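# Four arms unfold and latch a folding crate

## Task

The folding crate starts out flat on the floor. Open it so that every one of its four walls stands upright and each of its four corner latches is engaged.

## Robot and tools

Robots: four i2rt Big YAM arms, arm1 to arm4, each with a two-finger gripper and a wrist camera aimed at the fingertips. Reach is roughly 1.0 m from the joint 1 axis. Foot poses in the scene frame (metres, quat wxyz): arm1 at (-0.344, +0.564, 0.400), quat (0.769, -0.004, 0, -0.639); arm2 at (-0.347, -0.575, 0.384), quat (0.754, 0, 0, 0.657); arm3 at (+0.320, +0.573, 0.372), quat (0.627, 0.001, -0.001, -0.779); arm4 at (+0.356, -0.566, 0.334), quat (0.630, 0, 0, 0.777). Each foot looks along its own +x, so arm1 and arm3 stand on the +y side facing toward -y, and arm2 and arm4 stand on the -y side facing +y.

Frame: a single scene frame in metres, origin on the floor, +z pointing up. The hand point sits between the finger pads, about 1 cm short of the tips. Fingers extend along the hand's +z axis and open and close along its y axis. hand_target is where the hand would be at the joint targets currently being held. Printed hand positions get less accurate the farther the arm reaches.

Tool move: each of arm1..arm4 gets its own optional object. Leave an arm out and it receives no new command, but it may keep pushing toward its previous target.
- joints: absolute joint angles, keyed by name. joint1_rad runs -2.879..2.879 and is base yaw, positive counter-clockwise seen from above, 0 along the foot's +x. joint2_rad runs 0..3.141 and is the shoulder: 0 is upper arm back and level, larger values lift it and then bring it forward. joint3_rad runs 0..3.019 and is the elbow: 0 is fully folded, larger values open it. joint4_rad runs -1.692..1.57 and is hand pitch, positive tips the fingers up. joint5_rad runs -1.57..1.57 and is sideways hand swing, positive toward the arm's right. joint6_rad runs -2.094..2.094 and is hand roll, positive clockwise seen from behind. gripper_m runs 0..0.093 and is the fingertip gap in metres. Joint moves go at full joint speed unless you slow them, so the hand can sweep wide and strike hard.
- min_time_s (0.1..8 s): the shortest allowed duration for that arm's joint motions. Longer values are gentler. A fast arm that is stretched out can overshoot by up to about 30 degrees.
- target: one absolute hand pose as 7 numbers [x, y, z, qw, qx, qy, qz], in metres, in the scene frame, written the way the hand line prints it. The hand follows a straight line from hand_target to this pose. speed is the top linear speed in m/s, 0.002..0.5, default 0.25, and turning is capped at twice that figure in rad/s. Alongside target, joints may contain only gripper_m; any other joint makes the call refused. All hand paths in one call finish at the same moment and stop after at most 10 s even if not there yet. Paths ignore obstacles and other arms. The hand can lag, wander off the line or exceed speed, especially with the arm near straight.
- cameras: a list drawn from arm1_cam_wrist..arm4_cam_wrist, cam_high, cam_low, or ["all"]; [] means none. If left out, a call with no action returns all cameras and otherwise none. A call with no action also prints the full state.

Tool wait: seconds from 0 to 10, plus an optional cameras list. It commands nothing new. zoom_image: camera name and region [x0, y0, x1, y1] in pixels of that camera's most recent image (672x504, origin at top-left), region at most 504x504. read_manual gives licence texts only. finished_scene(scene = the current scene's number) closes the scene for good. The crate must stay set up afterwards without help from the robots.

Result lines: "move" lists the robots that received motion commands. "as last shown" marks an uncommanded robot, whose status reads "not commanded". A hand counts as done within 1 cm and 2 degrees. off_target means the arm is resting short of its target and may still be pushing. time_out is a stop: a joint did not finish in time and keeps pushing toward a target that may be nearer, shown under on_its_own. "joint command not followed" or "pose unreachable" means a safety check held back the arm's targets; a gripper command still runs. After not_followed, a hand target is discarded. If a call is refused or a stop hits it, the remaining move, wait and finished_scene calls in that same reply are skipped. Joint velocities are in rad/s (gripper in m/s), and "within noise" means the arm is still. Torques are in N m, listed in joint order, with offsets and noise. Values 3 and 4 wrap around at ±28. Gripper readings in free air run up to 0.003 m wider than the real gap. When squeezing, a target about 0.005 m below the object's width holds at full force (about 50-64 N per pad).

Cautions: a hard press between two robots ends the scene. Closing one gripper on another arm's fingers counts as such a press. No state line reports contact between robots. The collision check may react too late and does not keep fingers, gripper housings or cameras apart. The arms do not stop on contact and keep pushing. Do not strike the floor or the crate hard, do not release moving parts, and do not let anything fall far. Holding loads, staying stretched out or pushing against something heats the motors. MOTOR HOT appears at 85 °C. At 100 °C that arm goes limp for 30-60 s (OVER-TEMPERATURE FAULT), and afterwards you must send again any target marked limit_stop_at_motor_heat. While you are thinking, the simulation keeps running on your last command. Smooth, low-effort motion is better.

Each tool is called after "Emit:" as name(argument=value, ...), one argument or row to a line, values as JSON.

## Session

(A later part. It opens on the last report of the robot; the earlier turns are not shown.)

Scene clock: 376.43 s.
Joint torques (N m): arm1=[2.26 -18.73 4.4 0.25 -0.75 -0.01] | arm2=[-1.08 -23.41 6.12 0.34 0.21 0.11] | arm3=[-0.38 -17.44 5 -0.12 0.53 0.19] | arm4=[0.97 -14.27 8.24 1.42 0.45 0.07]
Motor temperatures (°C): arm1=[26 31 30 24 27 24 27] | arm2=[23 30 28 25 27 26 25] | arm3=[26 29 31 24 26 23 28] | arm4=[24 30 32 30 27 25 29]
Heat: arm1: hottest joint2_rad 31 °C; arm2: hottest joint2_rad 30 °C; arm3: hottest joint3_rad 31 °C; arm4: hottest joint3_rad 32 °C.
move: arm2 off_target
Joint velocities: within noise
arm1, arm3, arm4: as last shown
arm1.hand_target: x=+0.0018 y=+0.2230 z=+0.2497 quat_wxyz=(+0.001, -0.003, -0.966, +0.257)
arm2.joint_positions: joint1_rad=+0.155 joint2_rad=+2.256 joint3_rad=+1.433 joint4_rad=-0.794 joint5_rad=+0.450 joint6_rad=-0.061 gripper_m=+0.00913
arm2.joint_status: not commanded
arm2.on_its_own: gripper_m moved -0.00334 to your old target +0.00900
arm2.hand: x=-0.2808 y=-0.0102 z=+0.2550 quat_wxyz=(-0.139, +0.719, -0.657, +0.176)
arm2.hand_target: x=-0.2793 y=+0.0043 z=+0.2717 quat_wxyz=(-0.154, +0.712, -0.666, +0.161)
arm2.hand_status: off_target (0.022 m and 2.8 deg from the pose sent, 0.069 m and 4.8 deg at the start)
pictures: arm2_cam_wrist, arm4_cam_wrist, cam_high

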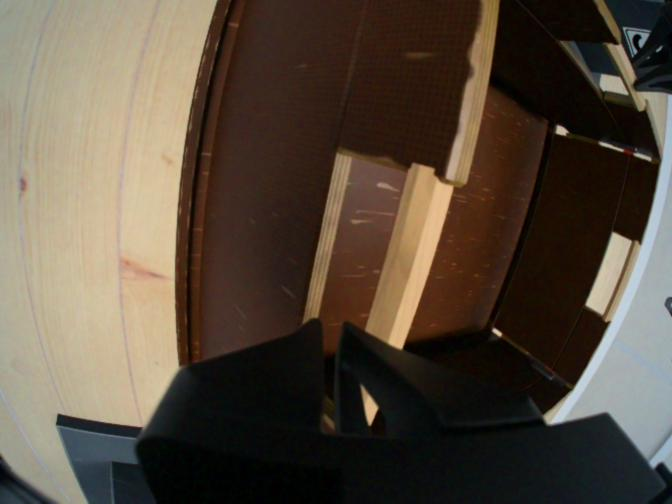

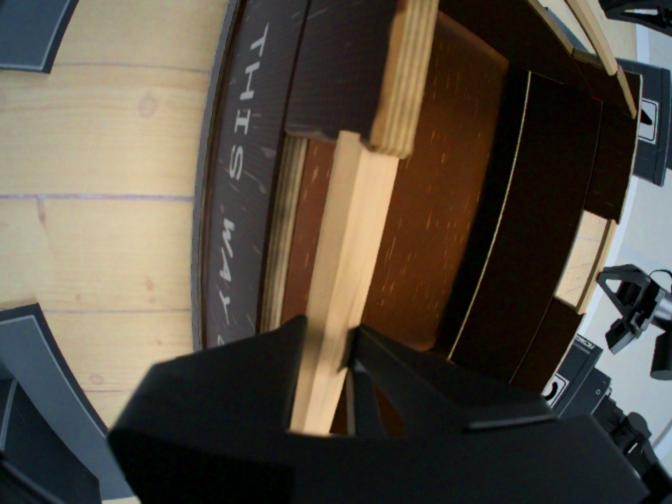

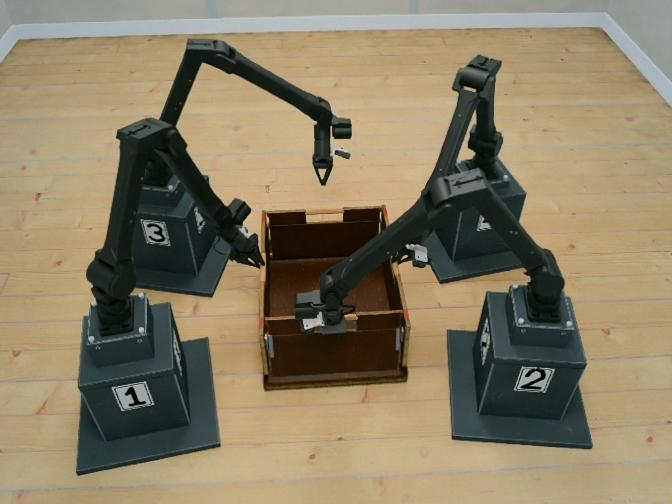

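Emit:
move(
  arm2={"target": [-0.285, 0.012, 0.335, -0.1542, 0.7096, -0.6677, 0.1639], "speed": 0.25},
)

Emit:
move(
  arm2={"target": [-0.268, 0.012, 0.320, -0.1542, 0.7096, -0.6677, 0.1639], "speed": 0.2, "joints": {"gripper_m": 0.045}},
  cameras=["arm2_cam_wrist", "cam_high"],
)

Scene clock: 382.33 s.
Joint torques (N m): arm1=[2.37 -18.84 4.22 0.35 -0.78 -0.03] | arm2=[0.62 -22.48 7.77 -0.1 0.42 0.11] | arm3=[-0.62 -17.26 4.86 -0.13 0.55 0.21] | arm4=[0.91 -14.27 8.24 1.4 0.45 0.07]
Motor temperatures (°C): arm1=[26 31 30 24 27 24 27] | arm2=[23 30 28 25 27 26 25] | arm3=[26 29 30 24 26 23 28] | arm4=[24 30 32 30 27 25 29]
Heat: arm1: hottest joint2_rad 31 °C; arm2: hottest joint2_rad 30 °C; arm3: hottest joint3_rad 30 °C; arm4: hottest joint3_rad 32 °C.
move: arm2 off_target
Joint velocities: within noise
arm1, arm4: as last shown
arm2.joint_positions: joint1_rad=+0.153 joint2_rad=+2.159 joint3_rad=+1.464 joint4_rad=-0.924 joint5_rad=+0.450 joint6_rad=-0.041 gripper_m=+0.00913
arm2.joint_status: not commanded
arm2.hand: x=-0.2801 y=-0.0031 z=+0.3173 quat_wxyz=(-0.139, +0.712, -0.665, +0.176)
arm2.hand_target: x=-0.2842 y=+0.0120 z=+0.3345 quat_wxyz=(-0.154, +0.709, -0.668, +0.164)
arm2.hand_status: off_target (0.024 m and 2.2 deg from the pose sent, 0.083 m and 2.8 deg at the start)
arm3.joint_positions: joint1_rad=+0.289 joint2_rad=+2.044 joint3_rad=+1.452 joint4_rad=-0.994 joint5_rad=+0.494 joint6_rad=+0.043 gripper_m=+0.04491
arm3.joint_status: not commanded
arm3.hand: x=+0.2790 y=+0.0005 z=+0.3677 quat_wxyz=(+0.167, -0.674, -0.697, +0.177)
arm3.hand_target: x=+0.2789 y=+0.0095 z=+0.3603 quat_wxyz=(+0.178, -0.674, -0.697, +0.169)
arm3.hand_status: not commanded
pictures: none

Scene clock: 383.60 s.
Joint torques (N m): arm1=[1.96 -18.49 4.3 0.36 -0.74 -0.06] | arm2=[-0.21 -20.89 6.97 0.72 0.43 -0.11] | arm3=[-0.38 -18.14 4.92 -0.16 0.55 0.17] | arm4=[0.97 -14.21 8.24 1.42 0.45 0.07]
Motor temperatures (°C): arm1=[26 31 30 24 27 24 27] | arm2=[23 30 28 25 27 26 25] | arm3=[26 29 30 24 26 23 28] | arm4=[24 30 32 30 27 25 29]
Heat: arm1: hottest joint2_rad 31 °C; arm2: hottest joint2_rad 30 °C; arm3: hottest joint3_rad 30 °C; arm4: hottest joint3_rad 32 °C.
move: arm2 off_target
Joint velocities: within noise
arm1, arm3, arm4: as last shown
arm2.joint_positions: joint1_rad=+0.135 joint2_rad=+2.159 joint3_rad=+1.464 joint4_rad=-0.901 joint5_rad=+0.450 joint6_rad=-0.055 gripper_m=+0.04487
arm2.joint_status: all done
arm2.hand: x=-0.2696 y=+0.0009 z=+0.3171 quat_wxyz=(-0.145, +0.709, -0.668, +0.171)
arm2.hand_target: x=-0.2656 y=+0.0114 z=+0.3199 quat_wxyz=(-0.154, +0.708, -0.669, +0.164)
arm2.hand_status: off_target (0.012 m and 1.3 deg from the pose sent, 0.020 m and 2.2 deg at the start)

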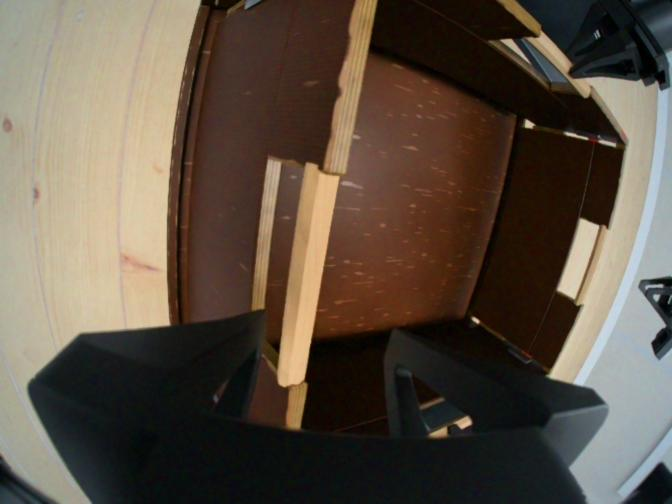

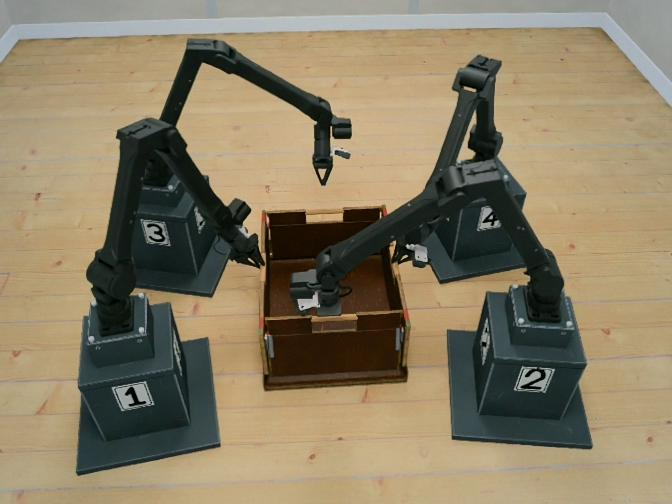

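Emit:
move(
  arm2={"target": [-0.244, 0.012, 0.238, -0.1542, 0.7096, -0.6677, 0.1639], "speed": 0.12},
  cameras=["arm2_cam_wrist"],
)

Scene clock: 389.43 s.
Joint torques (N m): arm1=[2.84 -18.2 4.21 0.32 -0.79 -0.04] | arm2=[-0.26 -23.06 6.08 0.76 0.39 -0.11] | arm3=[-0.5 -17.32 4.92 -0.06 0.55 0.21] | arm4=[0.97 -14.27 8.23 1.42 0.45 0.07]
Motor temperatures (°C): arm1=[26 31 30 24 27 24 27] | arm2=[23 30 28 25 27 26 25] | arm3=[26 29 30 24 26 23 28] | arm4=[24 30 32 30 27 25 29]
Heat: arm1: hottest joint2_rad 31 °C; arm2: hottest joint2_rad 30 °C; arm3: hottest joint3_rad 30 °C; arm4: hottest joint3_rad 32 °C.
move: arm2 off_target
Joint velocities: within noise
arm1, arm3, arm4: as last shown
arm2.joint_positions: joint1_rad=+0.096 joint2_rad=+2.306 joint3_rad=+1.464 joint4_rad=-0.734 joint5_rad=+0.450 joint6_rad=-0.101 gripper_m=+0.04487
arm2.joint_status: not commanded
arm2.hand: x=-0.2474 y=+0.0009 z=+0.2345 quat_wxyz=(-0.145, +0.710, -0.667, +0.170)
arm2.hand_target: x=-0.2444 y=+0.0113 z=+0.2384 quat_wxyz=(-0.154, +0.710, -0.668, +0.163)
arm2.hand_status: off_target (0.012 m and 1.3 deg from the pose sent, 0.084 m and 1.3 deg at the start)

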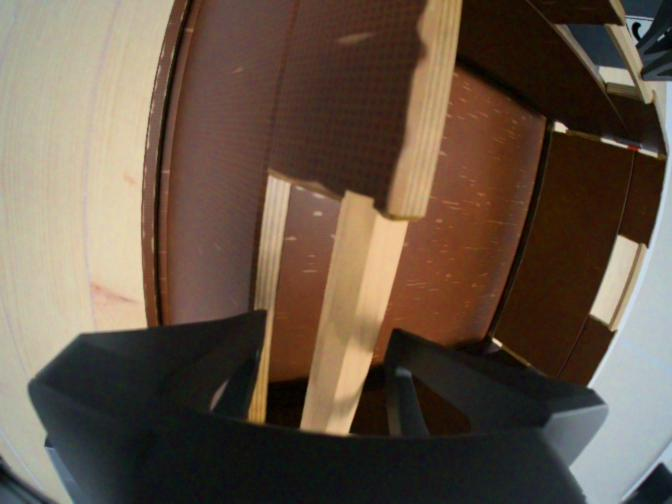

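Emit:
move(
  arm2={"target": [-0.240, 0.012, 0.246, 0.02, 0.7283, -0.6852, -0.02], "speed": 0.15},
  cameras=["arm2_cam_wrist"],
)

Scene clock: 394.13 s.
Joint torques (N m): arm1=[2.08 -18.37 4.3 0.39 -0.79 -0.07] | arm2=[0.09 -23.94 7.43 -0.13 -0.19 -0.11] | arm3=[-0.67 -17.49 4.94 -0.09 0.55 0.18] | arm4=[0.97 -14.21 8.24 1.42 0.45 0.07]
Motor temperatures (°C): arm1=[26 31 30 24 27 24 27] | arm2=[23 29 28 25 27 26 25] | arm3=[26 29 30 24 26 23 28] | arm4=[24 30 32 30 27 25 29]
Heat: arm1: hottest joint2_rad 31 °C; arm2: hottest joint2_rad 29 °C; arm3: hottest joint3_rad 30 °C; arm4: hottest joint3_rad 32 °C.
move: arm2 off_target
Joint velocities: within noise
arm1, arm3, arm4: as last shown
arm2.joint_positions: joint1_rad=-0.054 joint2_rad=+2.306 joint3_rad=+1.492 joint4_rad=-0.815 joint5_rad=-0.047 joint6_rad=-0.239 gripper_m=+0.04488
arm2.joint_status: not commanded
arm2.hand: x=-0.2457 y=-0.0101 z=+0.2250 quat_wxyz=(+0.037, +0.723, -0.690, -0.004)
arm2.hand_target: x=-0.2404 y=+0.0110 z=+0.2464 quat_wxyz=(+0.018, +0.726, -0.687, -0.018)
arm2.hand_status: off_target (0.031 m and 2.8 deg from the pose sent, 0.018 m and 29.1 deg at the start)

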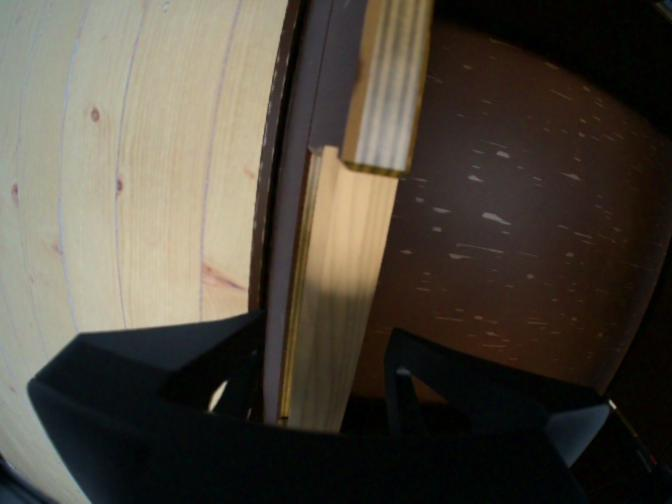

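Emit:
move(
  arm2={"target": [-0.240, 0.012, 0.262, 0.02, 0.7283, -0.6852, -0.02], "speed": 0.1},
)

Emit:
move(
  arm2={"joints": {"gripper_m": 0.008}},
  cameras=["arm2_cam_wrist"],
)

Scene clock: 396.33 s.
Joint torques (N m): arm1=[1.85 -18.55 4.27 0.29 -0.78 -0.04] | arm2=[-0.5 -24.76 7.46 -0.14 -0.2 -0.13] | arm3=[-0.56 -17.9 4.93 -0.17 0.51 0.2] | arm4=[0.97 -14.27 8.24 1.42 0.45 0.07]
Motor temperatures (°C): arm1=[26 31 30 24 27 24 27] | arm2=[23 29 28 25 27 26 25] | arm3=[26 29 30 24 26 23 27] | arm4=[24 30 32 30 27 25 29]
Heat: arm1: hottest joint2_rad 31 °C; arm2: hottest joint2_rad 29 °C; arm3: hottest joint3_rad 30 °C; arm4: hottest joint3_rad 32 °C.
move: arm2 off_target
Joint velocities: within noise
arm1, arm3, arm4: as last shown
arm2.joint_positions: joint1_rad=-0.049 joint2_rad=+2.292 joint3_rad=+1.492 joint4_rad=-0.843 joint5_rad=-0.053 joint6_rad=-0.247 gripper_m=+0.04488
arm2.joint_status: not commanded
arm2.hand: x=-0.2498 y=-0.0123 z=+0.2331 quat_wxyz=(+0.045, +0.727, -0.685, -0.003)
arm2.hand_target: x=-0.2429 y=+0.0119 z=+0.2617 quat_wxyz=(+0.020, +0.729, -0.684, -0.020)
arm2.hand_status: off_target (0.039 m and 3.4 deg from the pose sent, 0.044 m and 2.8 deg at the start)
pictures: none

Scene clock: 396.93 s.
Joint torques (N m): arm1=[2.32 -18.78 4.22 0.36 -0.74 -0.05] | arm2=[-0.5 -24.82 7.51 -0.13 -0.14 -0.06] | arm3=[-0.73 -17.14 4.85 -0.14 0.53 0.19] | arm4=[0.97 -14.21 8.24 1.4 0.45 0.07]
Motor temperatures (°C): arm1=[26 31 30 24 27 24 27] | arm2=[23 29 28 25 27 26 25] | arm3=[26 29 30 24 26 23 27] | arm4=[24 30 32 30 27 25 29]
Heat: arm1: hottest joint2_rad 31 °C; arm2: hottest joint2_rad 29 °C; arm3: hottest joint3_rad 30 °C; arm4: hottest joint3_rad 32 °C.
move: arm2 off_target
Joint velocities: within noise
arm1, arm3, arm4: as last shown
arm2.joint_positions: joint1_rad=-0.055 joint2_rad=+2.292 joint3_rad=+1.493 joint4_rad=-0.841 joint5_rad=-0.055 joint6_rad=-0.264 gripper_m=+0.01710
arm2.joint_status: gripper_m off_target (ended at +0.01713, target +0.00800)
arm2.hand: x=-0.2464 y=-0.0117 z=+0.2335 quat_wxyz=(+0.044, +0.731, -0.681, -0.005)
arm2.hand_target: x=-0.2391 y=+0.0122 z=+0.2619 quat_wxyz=(+0.019, +0.730, -0.682, -0.021)
arm2.hand_status: not commanded

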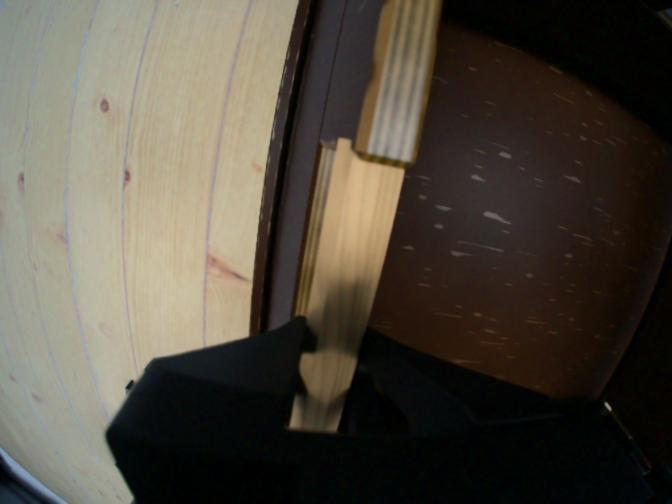

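Emit:
move(
  arm2={"target": [-0.300, 0.012, 0.268, 0.0, 0.7283, -0.6852, 0.0], "speed": 0.1},
)

Emit:
move(
  arm2={"target": [-0.335, 0.012, 0.268, 0.0, 0.7283, -0.6852, 0.0], "speed": 0.08},
  cameras=["arm2_cam_wrist", "cam_high", "arm4_cam_wrist"],
)

Emit:
zoom_image(
  camera="cam_high",
  region=[240, 190, 430, 400],
)

Scene clock: 401.07 s.
Joint torques (N m): arm1=[2.26 -18.2 4.25 0.44 -0.79 0.02] | arm2=[4.6 -25.99 5.64 0.4 -1.09 0.56] | arm3=[-0.32 -17.85 5.07 -0.17 0.52 0.21] | arm4=[0.97 -14.27 8.23 1.4 0.45 0.07]
Motor temperatures (°C): arm1=[26 31 30 24 27 23 27] | arm2=[23 30 28 25 27 26 25] | arm3=[26 30 30 24 26 23 27] | arm4=[24 30 32 30 27 25 29]
Heat: arm1: hottest joint2_rad 31 °C; arm2: hottest joint2_rad 30 °C; arm3: hottest joint2_rad 30 °C; arm4: hottest joint3_rad 32 °C.
move: arm2 off_target
Joint velocities: within noise
arm1.joint_positions: joint1_rad=+0.726 joint2_rad=+2.094 joint3_rad=+0.874 joint4_rad=-0.032 joint5_rad=+0.435 joint6_rad=-0.673 gripper_m=+0.01595
arm1.joint_status: not commanded
arm1.hand: x=-0.0159 y=+0.2146 z=+0.2458 quat_wxyz=(+0.013, -0.027, -0.963, +0.266)
arm1.hand_target: x=+0.0018 y=+0.2230 z=+0.2497 quat_wxyz=(+0.001, -0.003, -0.966, +0.257)
arm1.hand_status: not commanded
arm2.joint_positions: joint1_rad=+0.003 joint2_rad=+2.277 joint3_rad=+1.476 joint4_rad=-0.838 joint5_rad=+0.025 joint6_rad=-0.195 gripper_m=+0.01710
arm2.joint_status: not commanded
arm2.hand: x=-0.2662 y=-0.0124 z=+0.2374 quat_wxyz=(+0.020, +0.728, -0.684, +0.030)
arm2.hand_target: x=-0.2984 y=+0.0102 z=+0.2673 quat_wxyz=(+0.001, +0.728, -0.685, +0.001)
arm2.hand_status: off_target (0.052 m and 4.1 deg from the pose sent, 0.068 m and 5.1 deg at the start)
arm3: as last shown
arm4.joint_positions: joint1_rad=+0.748 joint2_rad=+1.956 joint3_rad=+0.992 joint4_rad=-0.304 joint5_rad=+0.408 joint6_rad=-0.688 gripper_m=+0.01626
arm4.joint_status: not commanded
arm4.hand: x=-0.0241 y=-0.2123 z=+0.2534 quat_wxyz=(-0.249, +0.969, +0.004, +0.004)
arm4.hand_target: x=-0.0295 y=-0.2001 z=+0.2521 quat_wxyz=(-0.259, +0.966, +0.000, +0.000)
arm4.hand_status: not commanded
pictures: none

Scene clock: 402.13 s.
Joint torques (N m): arm1=[2.73 -17.96 4.16 0.27 -0.73 -0.02] | arm2=[4.6 -25.05 6.32 0.46 -1.85 0.51] | arm3=[-0.5 -17.9 5 -0.17 0.53 0.2] | arm4=[0.97 -14.27 8.23 1.4 0.45 0.06]
Motor temperatures (°C): arm1=[26 31 30 24 27 23 27] | arm2=[23 30 28 25 27 26 25] | arm3=[26 30 30 24 26 23 27] | arm4=[24 30 32 30 27 25 29]
Heat: arm1: hottest joint2_rad 31 °C; arm2: hottest joint2_rad 30 °C; arm3: hottest joint2_rad 30 °C; arm4: hottest joint3_rad 32 °C.
move: arm2 off_target
Joint velocities: within noise
arm1, arm3: as last shown
arm2.joint_positions: joint1_rad=+0.063 joint2_rad=+2.263 joint3_rad=+1.459 joint4_rad=-0.835 joint5_rad=+0.042 joint6_rad=-0.132 gripper_m=+0.01717
arm2.joint_status: not commanded
arm2.hand: x=-0.2973 y=-0.0131 z=+0.2407 quat_wxyz=(+0.013, +0.727, -0.685, +0.038)
arm2.hand_target: x=-0.3340 y=+0.0108 z=+0.2680 quat_wxyz=(+0.001, +0.729, -0.684, +0.000)
arm2.hand_status: off_target (0.053 m and 4.6 deg from the pose sent, 0.079 m and 4.1 deg at the start)
arm4.joint_positions: joint1_rad=+0.748 joint2_rad=+1.958 joint3_rad=+0.992 joint4_rad=-0.304 joint5_rad=+0.408 joint6_rad=-0.688 gripper_m=+0.01626
arm4.joint_status: not commanded
arm4.hand: x=-0.0238 y=-0.2125 z=+0.2526 quat_wxyz=(-0.248, +0.969, +0.005, +0.005)
arm4.hand_target: x=-0.0292 y=-0.2003 z=+0.2513 quat_wxyz=(-0.258, +0.966, +0.000, +0.001)
arm4.hand_status: not commanded
pictures: arm2_cam_wrist, arm4_cam_wrist, cam_high

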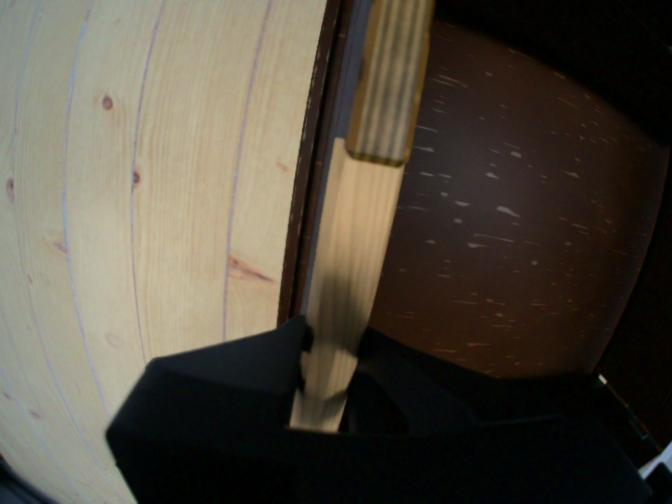

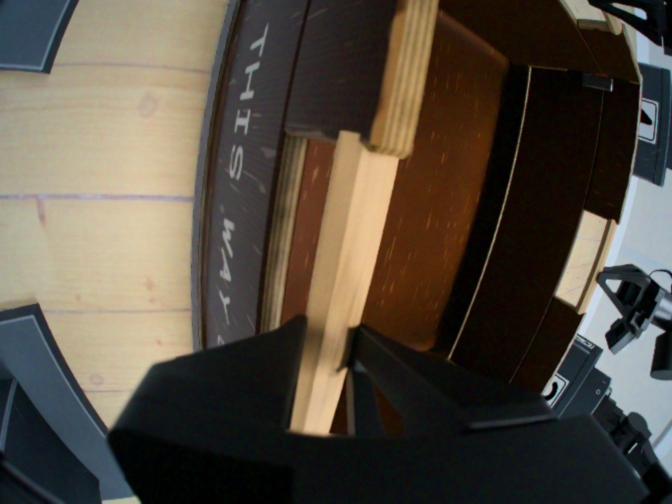

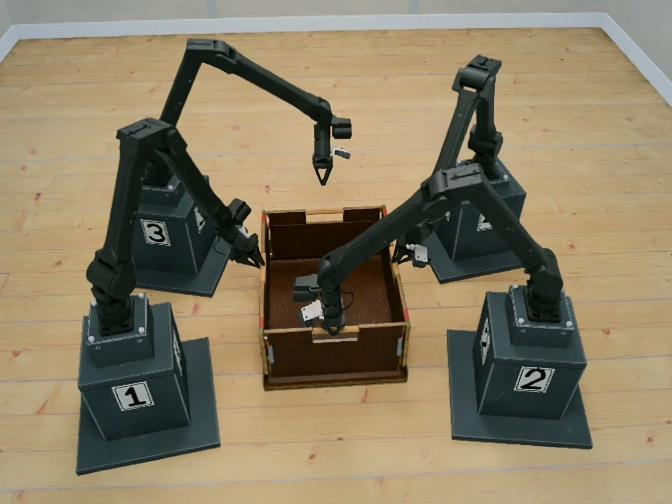

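Scaled by 2.400 from the camera's image (finer frame: 960x720).

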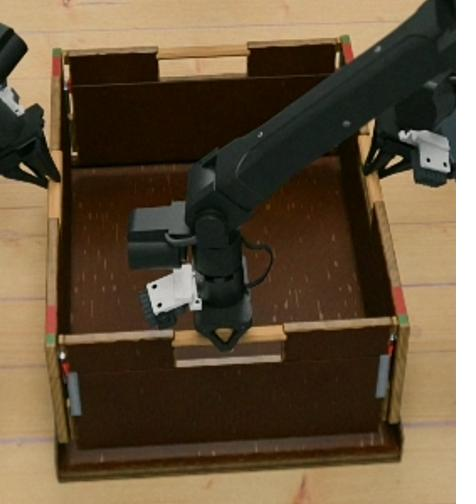

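Emit:
move(
  arm2={"target": [-0.352, 0.012, 0.268, 0.0, 0.7283, -0.6852, 0.0], "speed": 0.08},
  arm1={"target": [0.003, 0.192, 0.250, 0, 0, 0.966, -0.259], "speed": 0.08},
  arm4={"target": [-0.030, -0.185, 0.252, -0.2588, 0.9659, 0, 0], "speed": 0.08},
  cameras=["arm2_cam_wrist", "cam_high"],
)

Emit:
zoom_image(
  camera="cam_high",
  region=[240, 190, 430, 400],
)

Scene clock: 404.53 s.
Joint torques (N m): arm1=[-0.85 -17.08 7.02 1.02 -0.42 -0.32] | arm2=[7 -25.11 6 0.51 -1.95 0.74] | arm3=[-0.85 -17.85 5.03 -0.21 0.53 0.22] | arm4=[-0.85 -13.51 10.15 1.35 0.21 -0.21]
Motor temperatures (°C): arm1=[26 31 30 24 27 24 27] | arm2=[23 30 28 25 28 26 25] | arm3=[26 30 30 24 26 23 27] | arm4=[24 30 32 30 27 25 29]
Heat: arm1: hottest joint2_rad 31 °C; arm2: hottest joint2_rad 30 °C; arm3: hottest joint2_rad 30 °C; arm4: hottest joint3_rad 32 °C.
move: arm1 off_target; arm2 off_target; arm4 off_target
Joint velocities: within noise
arm1.joint_positions: joint1_rad=+0.712 joint2_rad=+2.091 joint3_rad=+0.884 joint4_rad=-0.052 joint5_rad=+0.410 joint6_rad=-0.705 gripper_m=+0.01595
arm1.joint_status: not commanded
arm1.hand: x=-0.0165 y=+0.2117 z=+0.2460 quat_wxyz=(+0.014, -0.016, -0.967, +0.255)
arm1.hand_target: x=+0.0030 y=+0.1943 z=+0.2510 quat_wxyz=(+0.000, +0.002, -0.966, +0.259)
arm1.hand_status: off_target (0.028 m and 2.4 deg from the pose sent, 0.030 m and 3.5 deg at the start)
arm2.joint_positions: joint1_rad=+0.063 joint2_rad=+2.263 joint3_rad=+1.459 joint4_rad=-0.835 joint5_rad=+0.042 joint6_rad=-0.124 gripper_m=+0.01719
arm2.joint_status: not commanded
arm2.hand: x=-0.2973 y=-0.0131 z=+0.2407 quat_wxyz=(+0.013, +0.725, -0.688, +0.038)
arm2.hand_target: x=-0.3502 y=+0.0093 z=+0.2673 quat_wxyz=(+0.002, +0.729, -0.685, +0.000)
arm2.hand_status: off_target (0.066 m and 4.6 deg from the pose sent, 0.066 m and 4.6 deg at the start)
arm3.joint_positions: joint1_rad=+0.289 joint2_rad=+2.044 joint3_rad=+1.452 joint4_rad=-0.994 joint5_rad=+0.494 joint6_rad=+0.043 gripper_m=+0.04491
arm3.joint_status: not commanded
arm3.hand: x=+0.2790 y=+0.0005 z=+0.3677 quat_wxyz=(+0.167, -0.674, -0.697, +0.177)
arm3.hand_target: x=+0.2789 y=+0.0095 z=+0.3603 quat_wxyz=(+0.178, -0.674, -0.697, +0.169)
arm3.hand_status: not commanded
arm4.joint_positions: joint1_rad=+0.746 joint2_rad=+1.958 joint3_rad=+0.992 joint4_rad=-0.304 joint5_rad=+0.407 joint6_rad=-0.688 gripper_m=+0.01626
arm4.joint_status: not commanded
arm4.hand: x=-0.0234 y=-0.2121 z=+0.2525 quat_wxyz=(-0.248, +0.969, +0.004, +0.004)
arm4.hand_target: x=-0.0288 y=-0.1857 z=+0.2528 quat_wxyz=(-0.259, +0.966, -0.001, +0.000)
arm4.hand_status: off_target (0.028 m and 1.5 deg from the pose sent, 0.028 m and 1.4 deg at the start)

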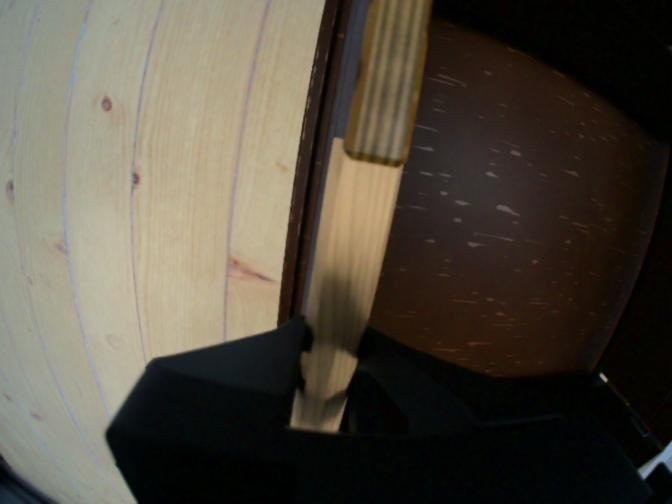

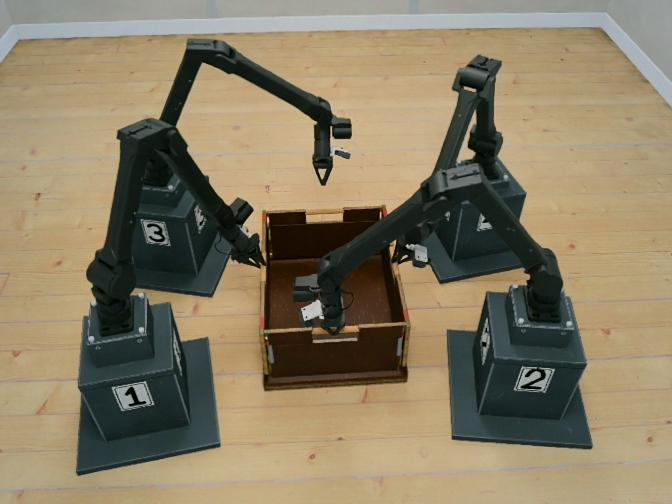

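Scaled by 2.400 from the camera's image (finer frame: 960x720).

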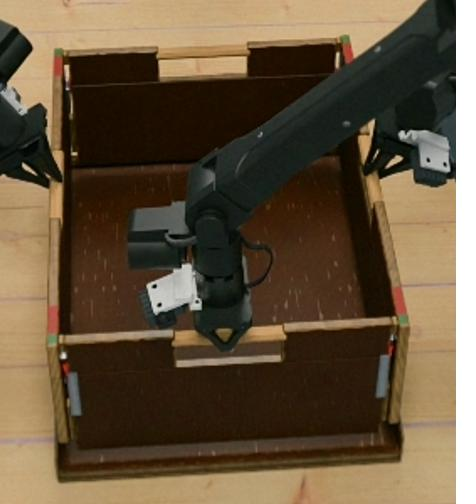

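Emit:
move(
  arm2={"target": [-0.385, 0.014, 0.268, 0.0, 0.7283, -0.6852, 0.0], "speed": 0.08},
  cameras=["arm2_cam_wrist", "cam_high"],
)

Emit:
zoom_image(
  camera="cam_high",
  region=[240, 190, 430, 400],
)

Scene clock: 406.87 s.
Joint torques (N m): arm1=[-1.2 -16.67 7.01 1.17 -0.46 -0.3] | arm2=[11.16 -25.05 6.15 0.42 -2.61 1.12] | arm3=[-0.5 -17.61 4.93 -0.24 0.56 0.21] | arm4=[-0.85 -13.51 10.15 1.35 0.21 -0.21]
Motor temperatures (°C): arm1=[26 31 30 24 27 24 27] | arm2=[24 30 28 25 28 26 25] | arm3=[26 30 30 24 26 23 27] | arm4=[24 30 32 30 27 25 29]
Heat: arm1: hottest joint2_rad 31 °C; arm2: hottest joint2_rad 30 °C; arm3: hottest joint2_rad 30 °C; arm4: hottest joint3_rad 32 °C.
move: arm2 off_target
Joint velocities: within noise
arm1, arm3, arm4: as last shown
arm2.joint_positions: joint1_rad=+0.069 joint2_rad=+2.263 joint3_rad=+1.458 joint4_rad=-0.835 joint5_rad=+0.057 joint6_rad=-0.109 gripper_m=+0.01723
arm2.joint_status: not commanded
arm2.hand: x=-0.2982 y=-0.0137 z=+0.2405 quat_wxyz=(+0.008, +0.721, -0.691, +0.044)
arm2.hand_target: x=-0.3808 y=+0.0074 z=+0.2666 quat_wxyz=(+0.004, +0.730, -0.683, +0.001)
arm2.hand_status: off_target (0.095 m and 5.3 deg from the pose sent, 0.096 m and 4.6 deg at the start)

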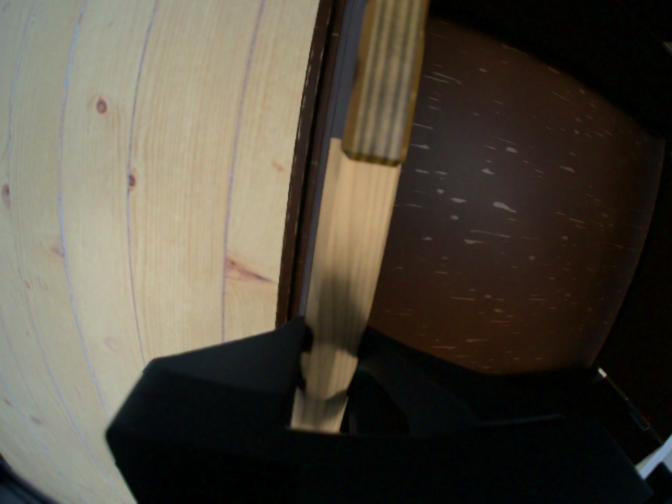

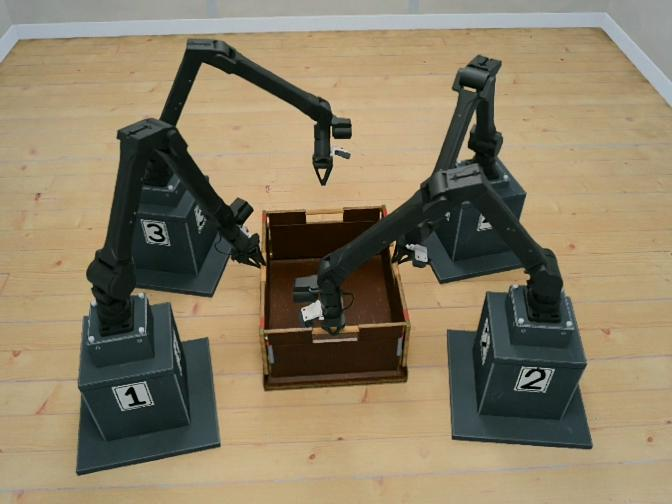

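Scaled by 2.400 from the camera's image (finer frame: 960x720).

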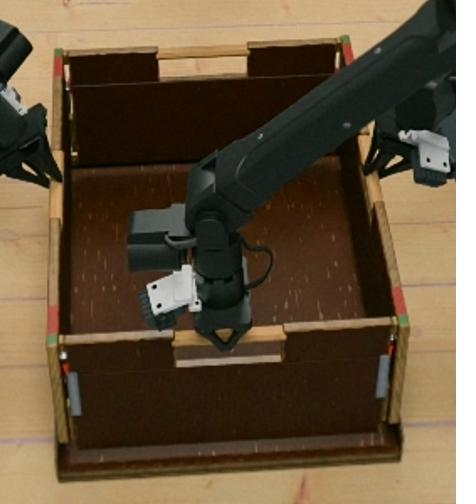

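Emit:
move(
  arm2={"target": [-0.41, 0.014, 0.266, 0, 0.7283, -0.6852, 0], "speed": 0.1, "joints": {"gripper_m": 0.006}},
  cameras=["cam_high", "cam_low", "arm2_cam_wrist"],
)

Scene clock: 416.50 s.
Joint torques (N m): arm1=[-0.5 -16.97 7.09 1.11 -0.44 -0.32] | arm2=[12.16 -24.7 5.38 0.83 -2.8 1.21] | arm3=[-0.73 -17.55 5 -0.12 0.53 0.21] | arm4=[-0.91 -13.51 10.15 1.36 0.21 -0.21]
Motor temperatures (°C): arm1=[26 31 30 24 27 24 27] | arm2=[24 30 28 24 30 26 25] | arm3=[26 30 30 24 26 23 27] | arm4=[24 30 32 30 27 25 29]
Heat: arm1: hottest joint2_rad 31 °C; arm2: hottest joint2_rad 30 °C; arm3: hottest joint2_rad 30 °C; arm4: hottest joint3_rad 32 °C.
move: arm2 off_target
Joint velocities: within noise
arm1, arm3, arm4: as last shown
arm2.joint_positions: joint1_rad=+0.070 joint2_rad=+2.263 joint3_rad=+1.455 joint4_rad=-0.831 joint5_rad=+0.060 joint6_rad=-0.104 gripper_m=+0.01725
arm2.joint_status: gripper_m off_target (ended at +0.01725, target +0.00600)
arm2.hand: x=-0.2985 y=-0.0142 z=+0.2397 quat_wxyz=(+0.006, +0.720, -0.692, +0.045)
arm2.hand_target: x=-0.3879 y=+0.0026 z=+0.2606 quat_wxyz=(+0.005, +0.730, -0.683, +0.002)
arm2.hand_status: off_target (0.118 m and 5.4 deg from the pose sent, 0.118 m and 5.3 deg at the start; pose on its path clipped on 24 of 29 steps)
pictures: arm2_cam_wrist, cam_high, cam_low

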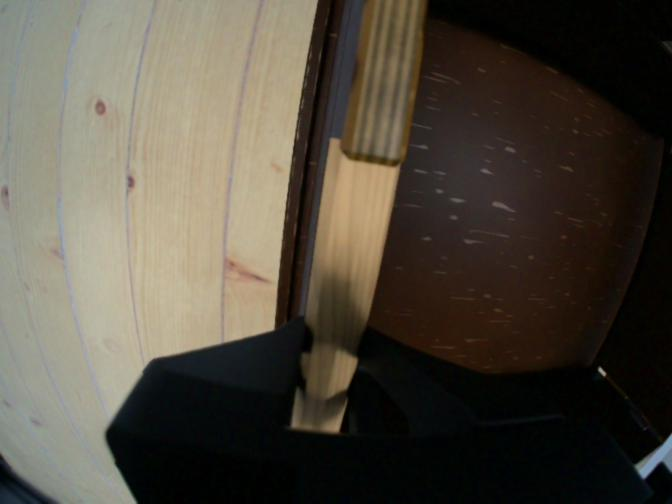

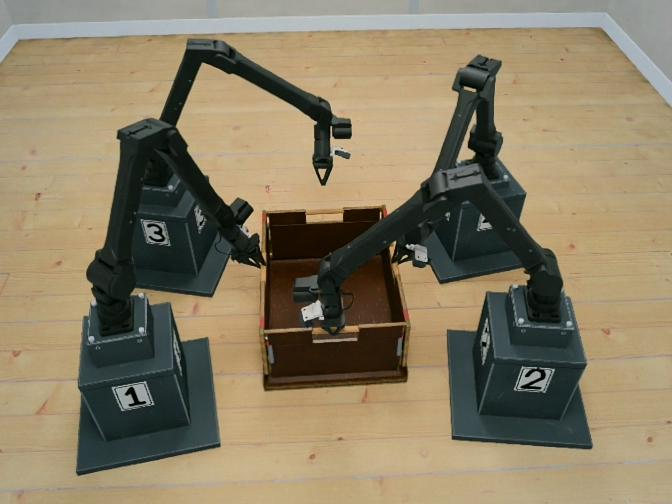

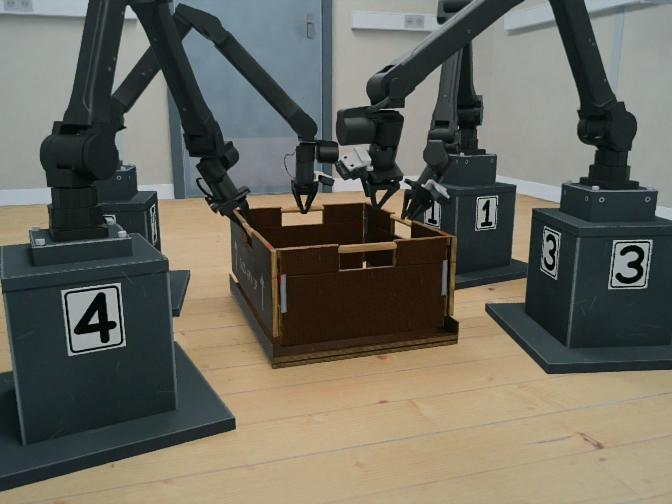

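Emit:
zoom_image(
  camera="cam_high",
  region=[240, 190, 430, 400],
)

Emit:
zoom_image(
  camera="cam_low",
  region=[220, 190, 480, 380],
)

Emit:
zoom_image(
  camera="cam_high",
  region=[250, 310, 330, 390],
)

Emit:
zoom_image(
  camera="cam_high",
  region=[350, 300, 430, 380],
)

Scaled by 2.400 from the camera's image (finer frame: 960x720).

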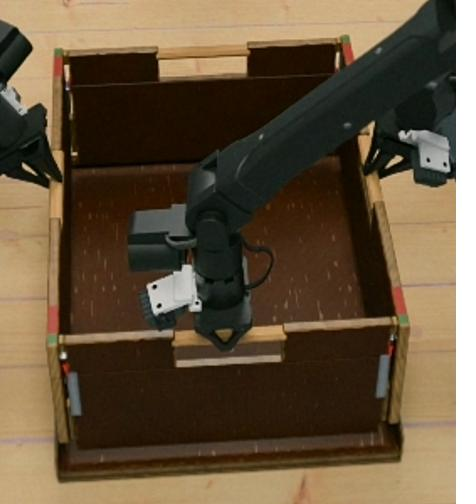

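Scaled by 1.938 from the camera's image (finer frame: 960x720).

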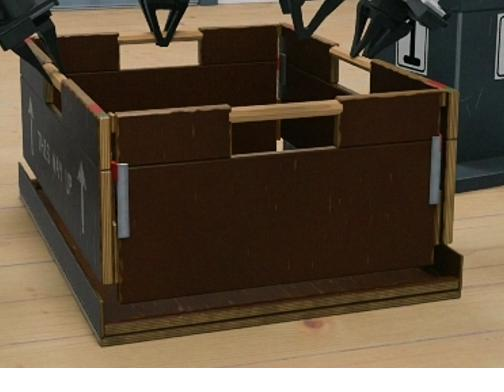

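Scaled by 6.300 from the camera's image (finer frame: 960x720).

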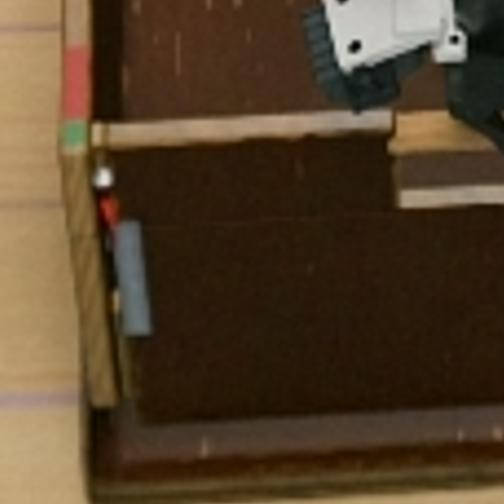

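Scaled by 6.300 from the camera's image (finer frame: 960x720).

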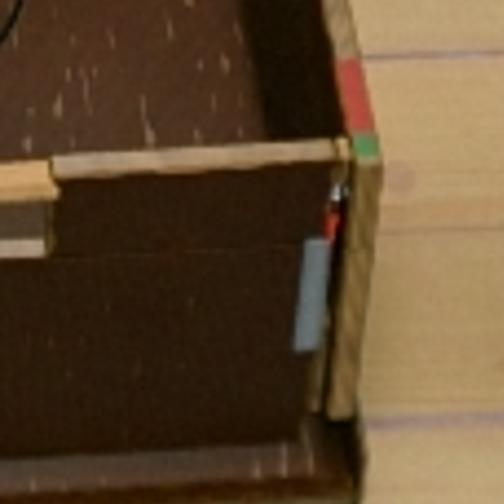

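Emit:
zoom_image(
  camera="cam_low",
  region=[260, 235, 310, 320],
)

Emit:
zoom_image(
  camera="cam_low",
  region=[420, 220, 470, 305],
)

Emit:
zoom_image(
  camera="cam_high",
  region=[255, 195, 400, 265],
)

Scaled by 5.929 from the camera's image (finer frame: 960x720).

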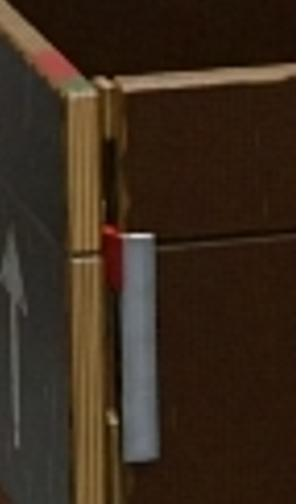

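Scaled by 5.929 from the camera's image (finer frame: 960x720).

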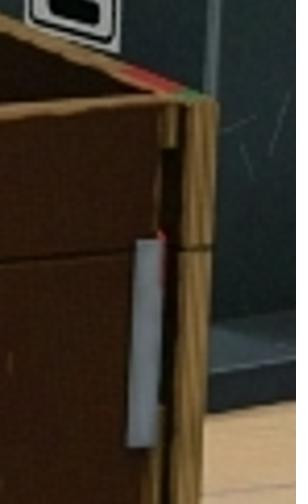

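Scaled by 3.476 from the camera's image (finer frame: 960x720).

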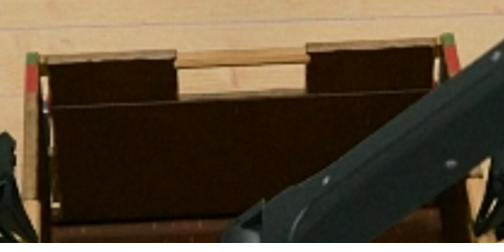

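Emit:
move(
  cameras=["arm3_cam_wrist", "arm1_cam_wrist", "arm4_cam_wrist"],
)

Scene clock: 421.40 s.
Joint torques (N m): arm1=[-1.61 -16.85 6.98 1.02 -0.44 -0.31] | arm2=[12.1 -24.7 5.37 0.83 -2.8 1.2] | arm3=[-0.38 -17.08 4.94 -0.14 0.52 0.23] | arm4=[-0.85 -13.51 10.15 1.35 0.21 -0.21]
Motor temperatures (°C): arm1=[26 31 30 24 27 24 27] | arm2=[24 31 28 25 31 27 25] | arm3=[26 30 30 24 26 23 27] | arm4=[24 30 32 30 27 25 29]
Heat: arm1: hottest joint2_rad 31 °C; arm2: hottest joint2_rad 31 °C; arm3: hottest joint2_rad 30 °C; arm4: hottest joint3_rad 32 °C.
Joint velocities: within noise
arm1.joint_positions: joint1_rad=+0.712 joint2_rad=+2.091 joint3_rad=+0.884 joint4_rad=-0.052 joint5_rad=+0.410 joint6_rad=-0.705 gripper_m=+0.01595
arm1.joint_status: not commanded
arm1.hand: x=-0.0165 y=+0.2117 z=+0.2460 quat_wxyz=(+0.014, -0.016, -0.967, +0.255) (m; scene frame)
arm1.hand_target: x=+0.0030 y=+0.1943 z=+0.2510 quat_wxyz=(+0.000, +0.002, -0.966, +0.259) (m; scene frame)
arm1.hand_status: not commanded
arm2.joint_positions: joint1_rad=+0.070 joint2_rad=+2.263 joint3_rad=+1.455 joint4_rad=-0.831 joint5_rad=+0.060 joint6_rad=-0.104 gripper_m=+0.01725
arm2.joint_status: gripper_m off_target (ended at +0.01725, target +0.00600)
arm2.hand: x=-0.2985 y=-0.0142 z=+0.2397 quat_wxyz=(+0.006, +0.720, -0.692, +0.045) (m; scene frame)
arm2.hand_target: x=-0.3879 y=+0.0026 z=+0.2606 quat_wxyz=(+0.005, +0.730, -0.683, +0.002) (m; scene frame)
arm2.hand_status: off_target (0.118 m and 5.4 deg from the pose sent, 0.118 m and 5.3 deg at the start; pose on its path clipped on 24 of 29 steps)
arm3.joint_positions: joint1_rad=+0.289 joint2_rad=+2.044 joint3_rad=+1.452 joint4_rad=-0.994 joint5_rad=+0.494 joint6_rad=+0.043 gripper_m=+0.04491
arm3.joint_status: not commanded
arm3.hand: x=+0.2790 y=+0.0005 z=+0.3677 quat_wxyz=(+0.167, -0.674, -0.697, +0.177) (m; scene frame)
arm3.hand_target: x=+0.2789 y=+0.0095 z=+0.3603 quat_wxyz=(+0.178, -0.674, -0.697, +0.169) (m; scene frame)
arm3.hand_status: not commanded
arm4.joint_positions: joint1_rad=+0.746 joint2_rad=+1.958 joint3_rad=+0.992 joint4_rad=-0.304 joint5_rad=+0.407 joint6_rad=-0.688 gripper_m=+0.01626
arm4.joint_status: not commanded
arm4.hand: x=-0.0234 y=-0.2121 z=+0.2525 quat_wxyz=(-0.248, +0.969, +0.004, +0.004) (m; scene frame)
arm4.hand_target: x=-0.0288 y=-0.1857 z=+0.2528 quat_wxyz=(-0.259, +0.966, -0.001, +0.000) (m; scene frame)
arm4.hand_status: not commanded
pictures: arm1_cam_wrist, arm3_cam_wrist, arm4_cam_wrist

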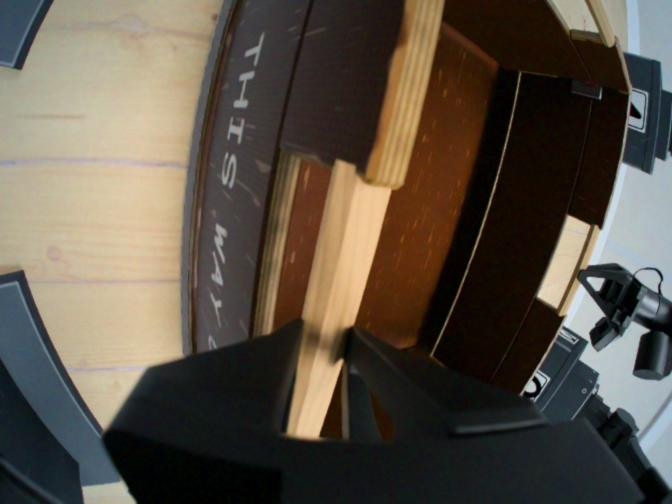

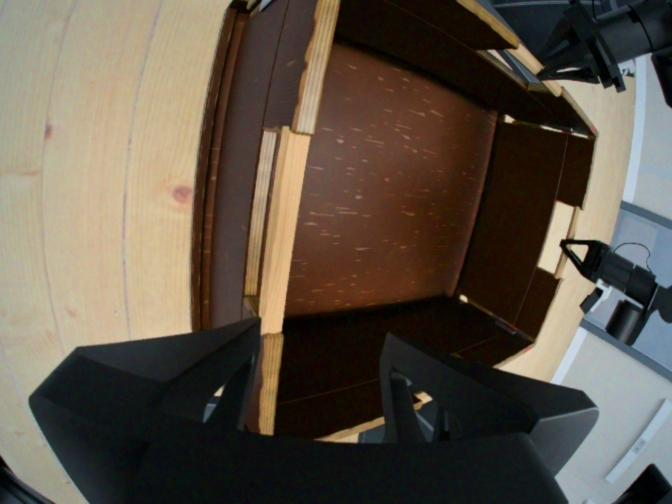

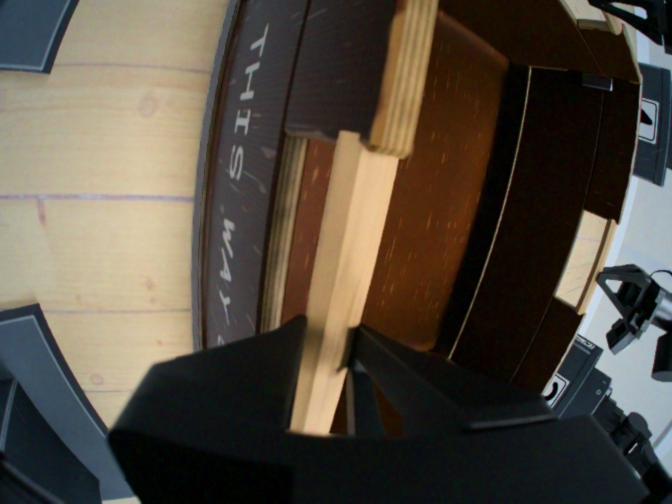

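Emit:
zoom_image(
  camera="arm3_cam_wrist",
  region=[430, 80, 610, 215],
)

Emit:
zoom_image(
  camera="arm3_cam_wrist",
  region=[430, 260, 560, 370],
)

Emit:
zoom_image(
  camera="arm1_cam_wrist",
  region=[500, 0, 640, 110],
)

Emit:
zoom_image(
  camera="arm4_cam_wrist",
  region=[500, 0, 650, 110],
)

Scaled by 2.800 from the camera's image (finer frame: 960x720).

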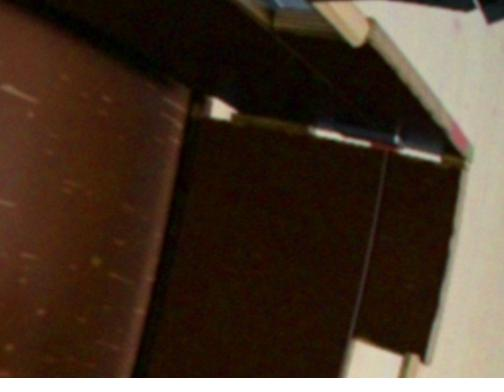

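Scaled by 3.877 from the camera's image (finer frame: 960x720).

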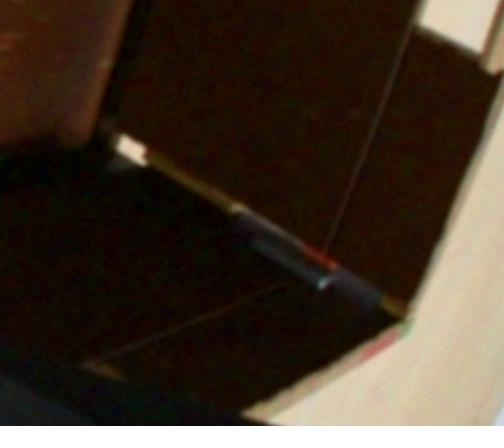

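Scaled by 3.600 from the camera's image (finer frame: 960x720).

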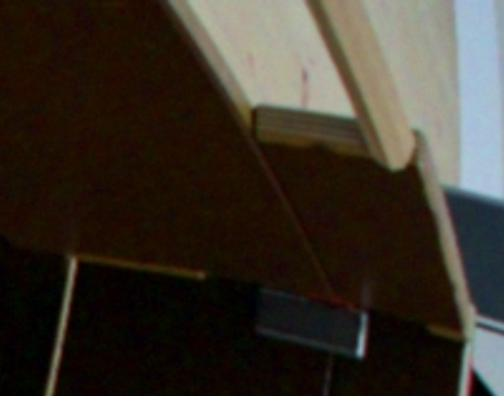

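Scaled by 3.360 from the camera's image (finer frame: 960x720).

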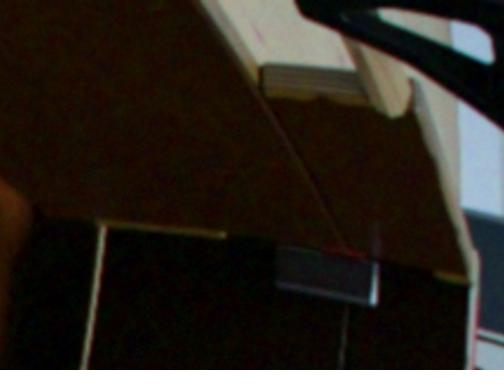

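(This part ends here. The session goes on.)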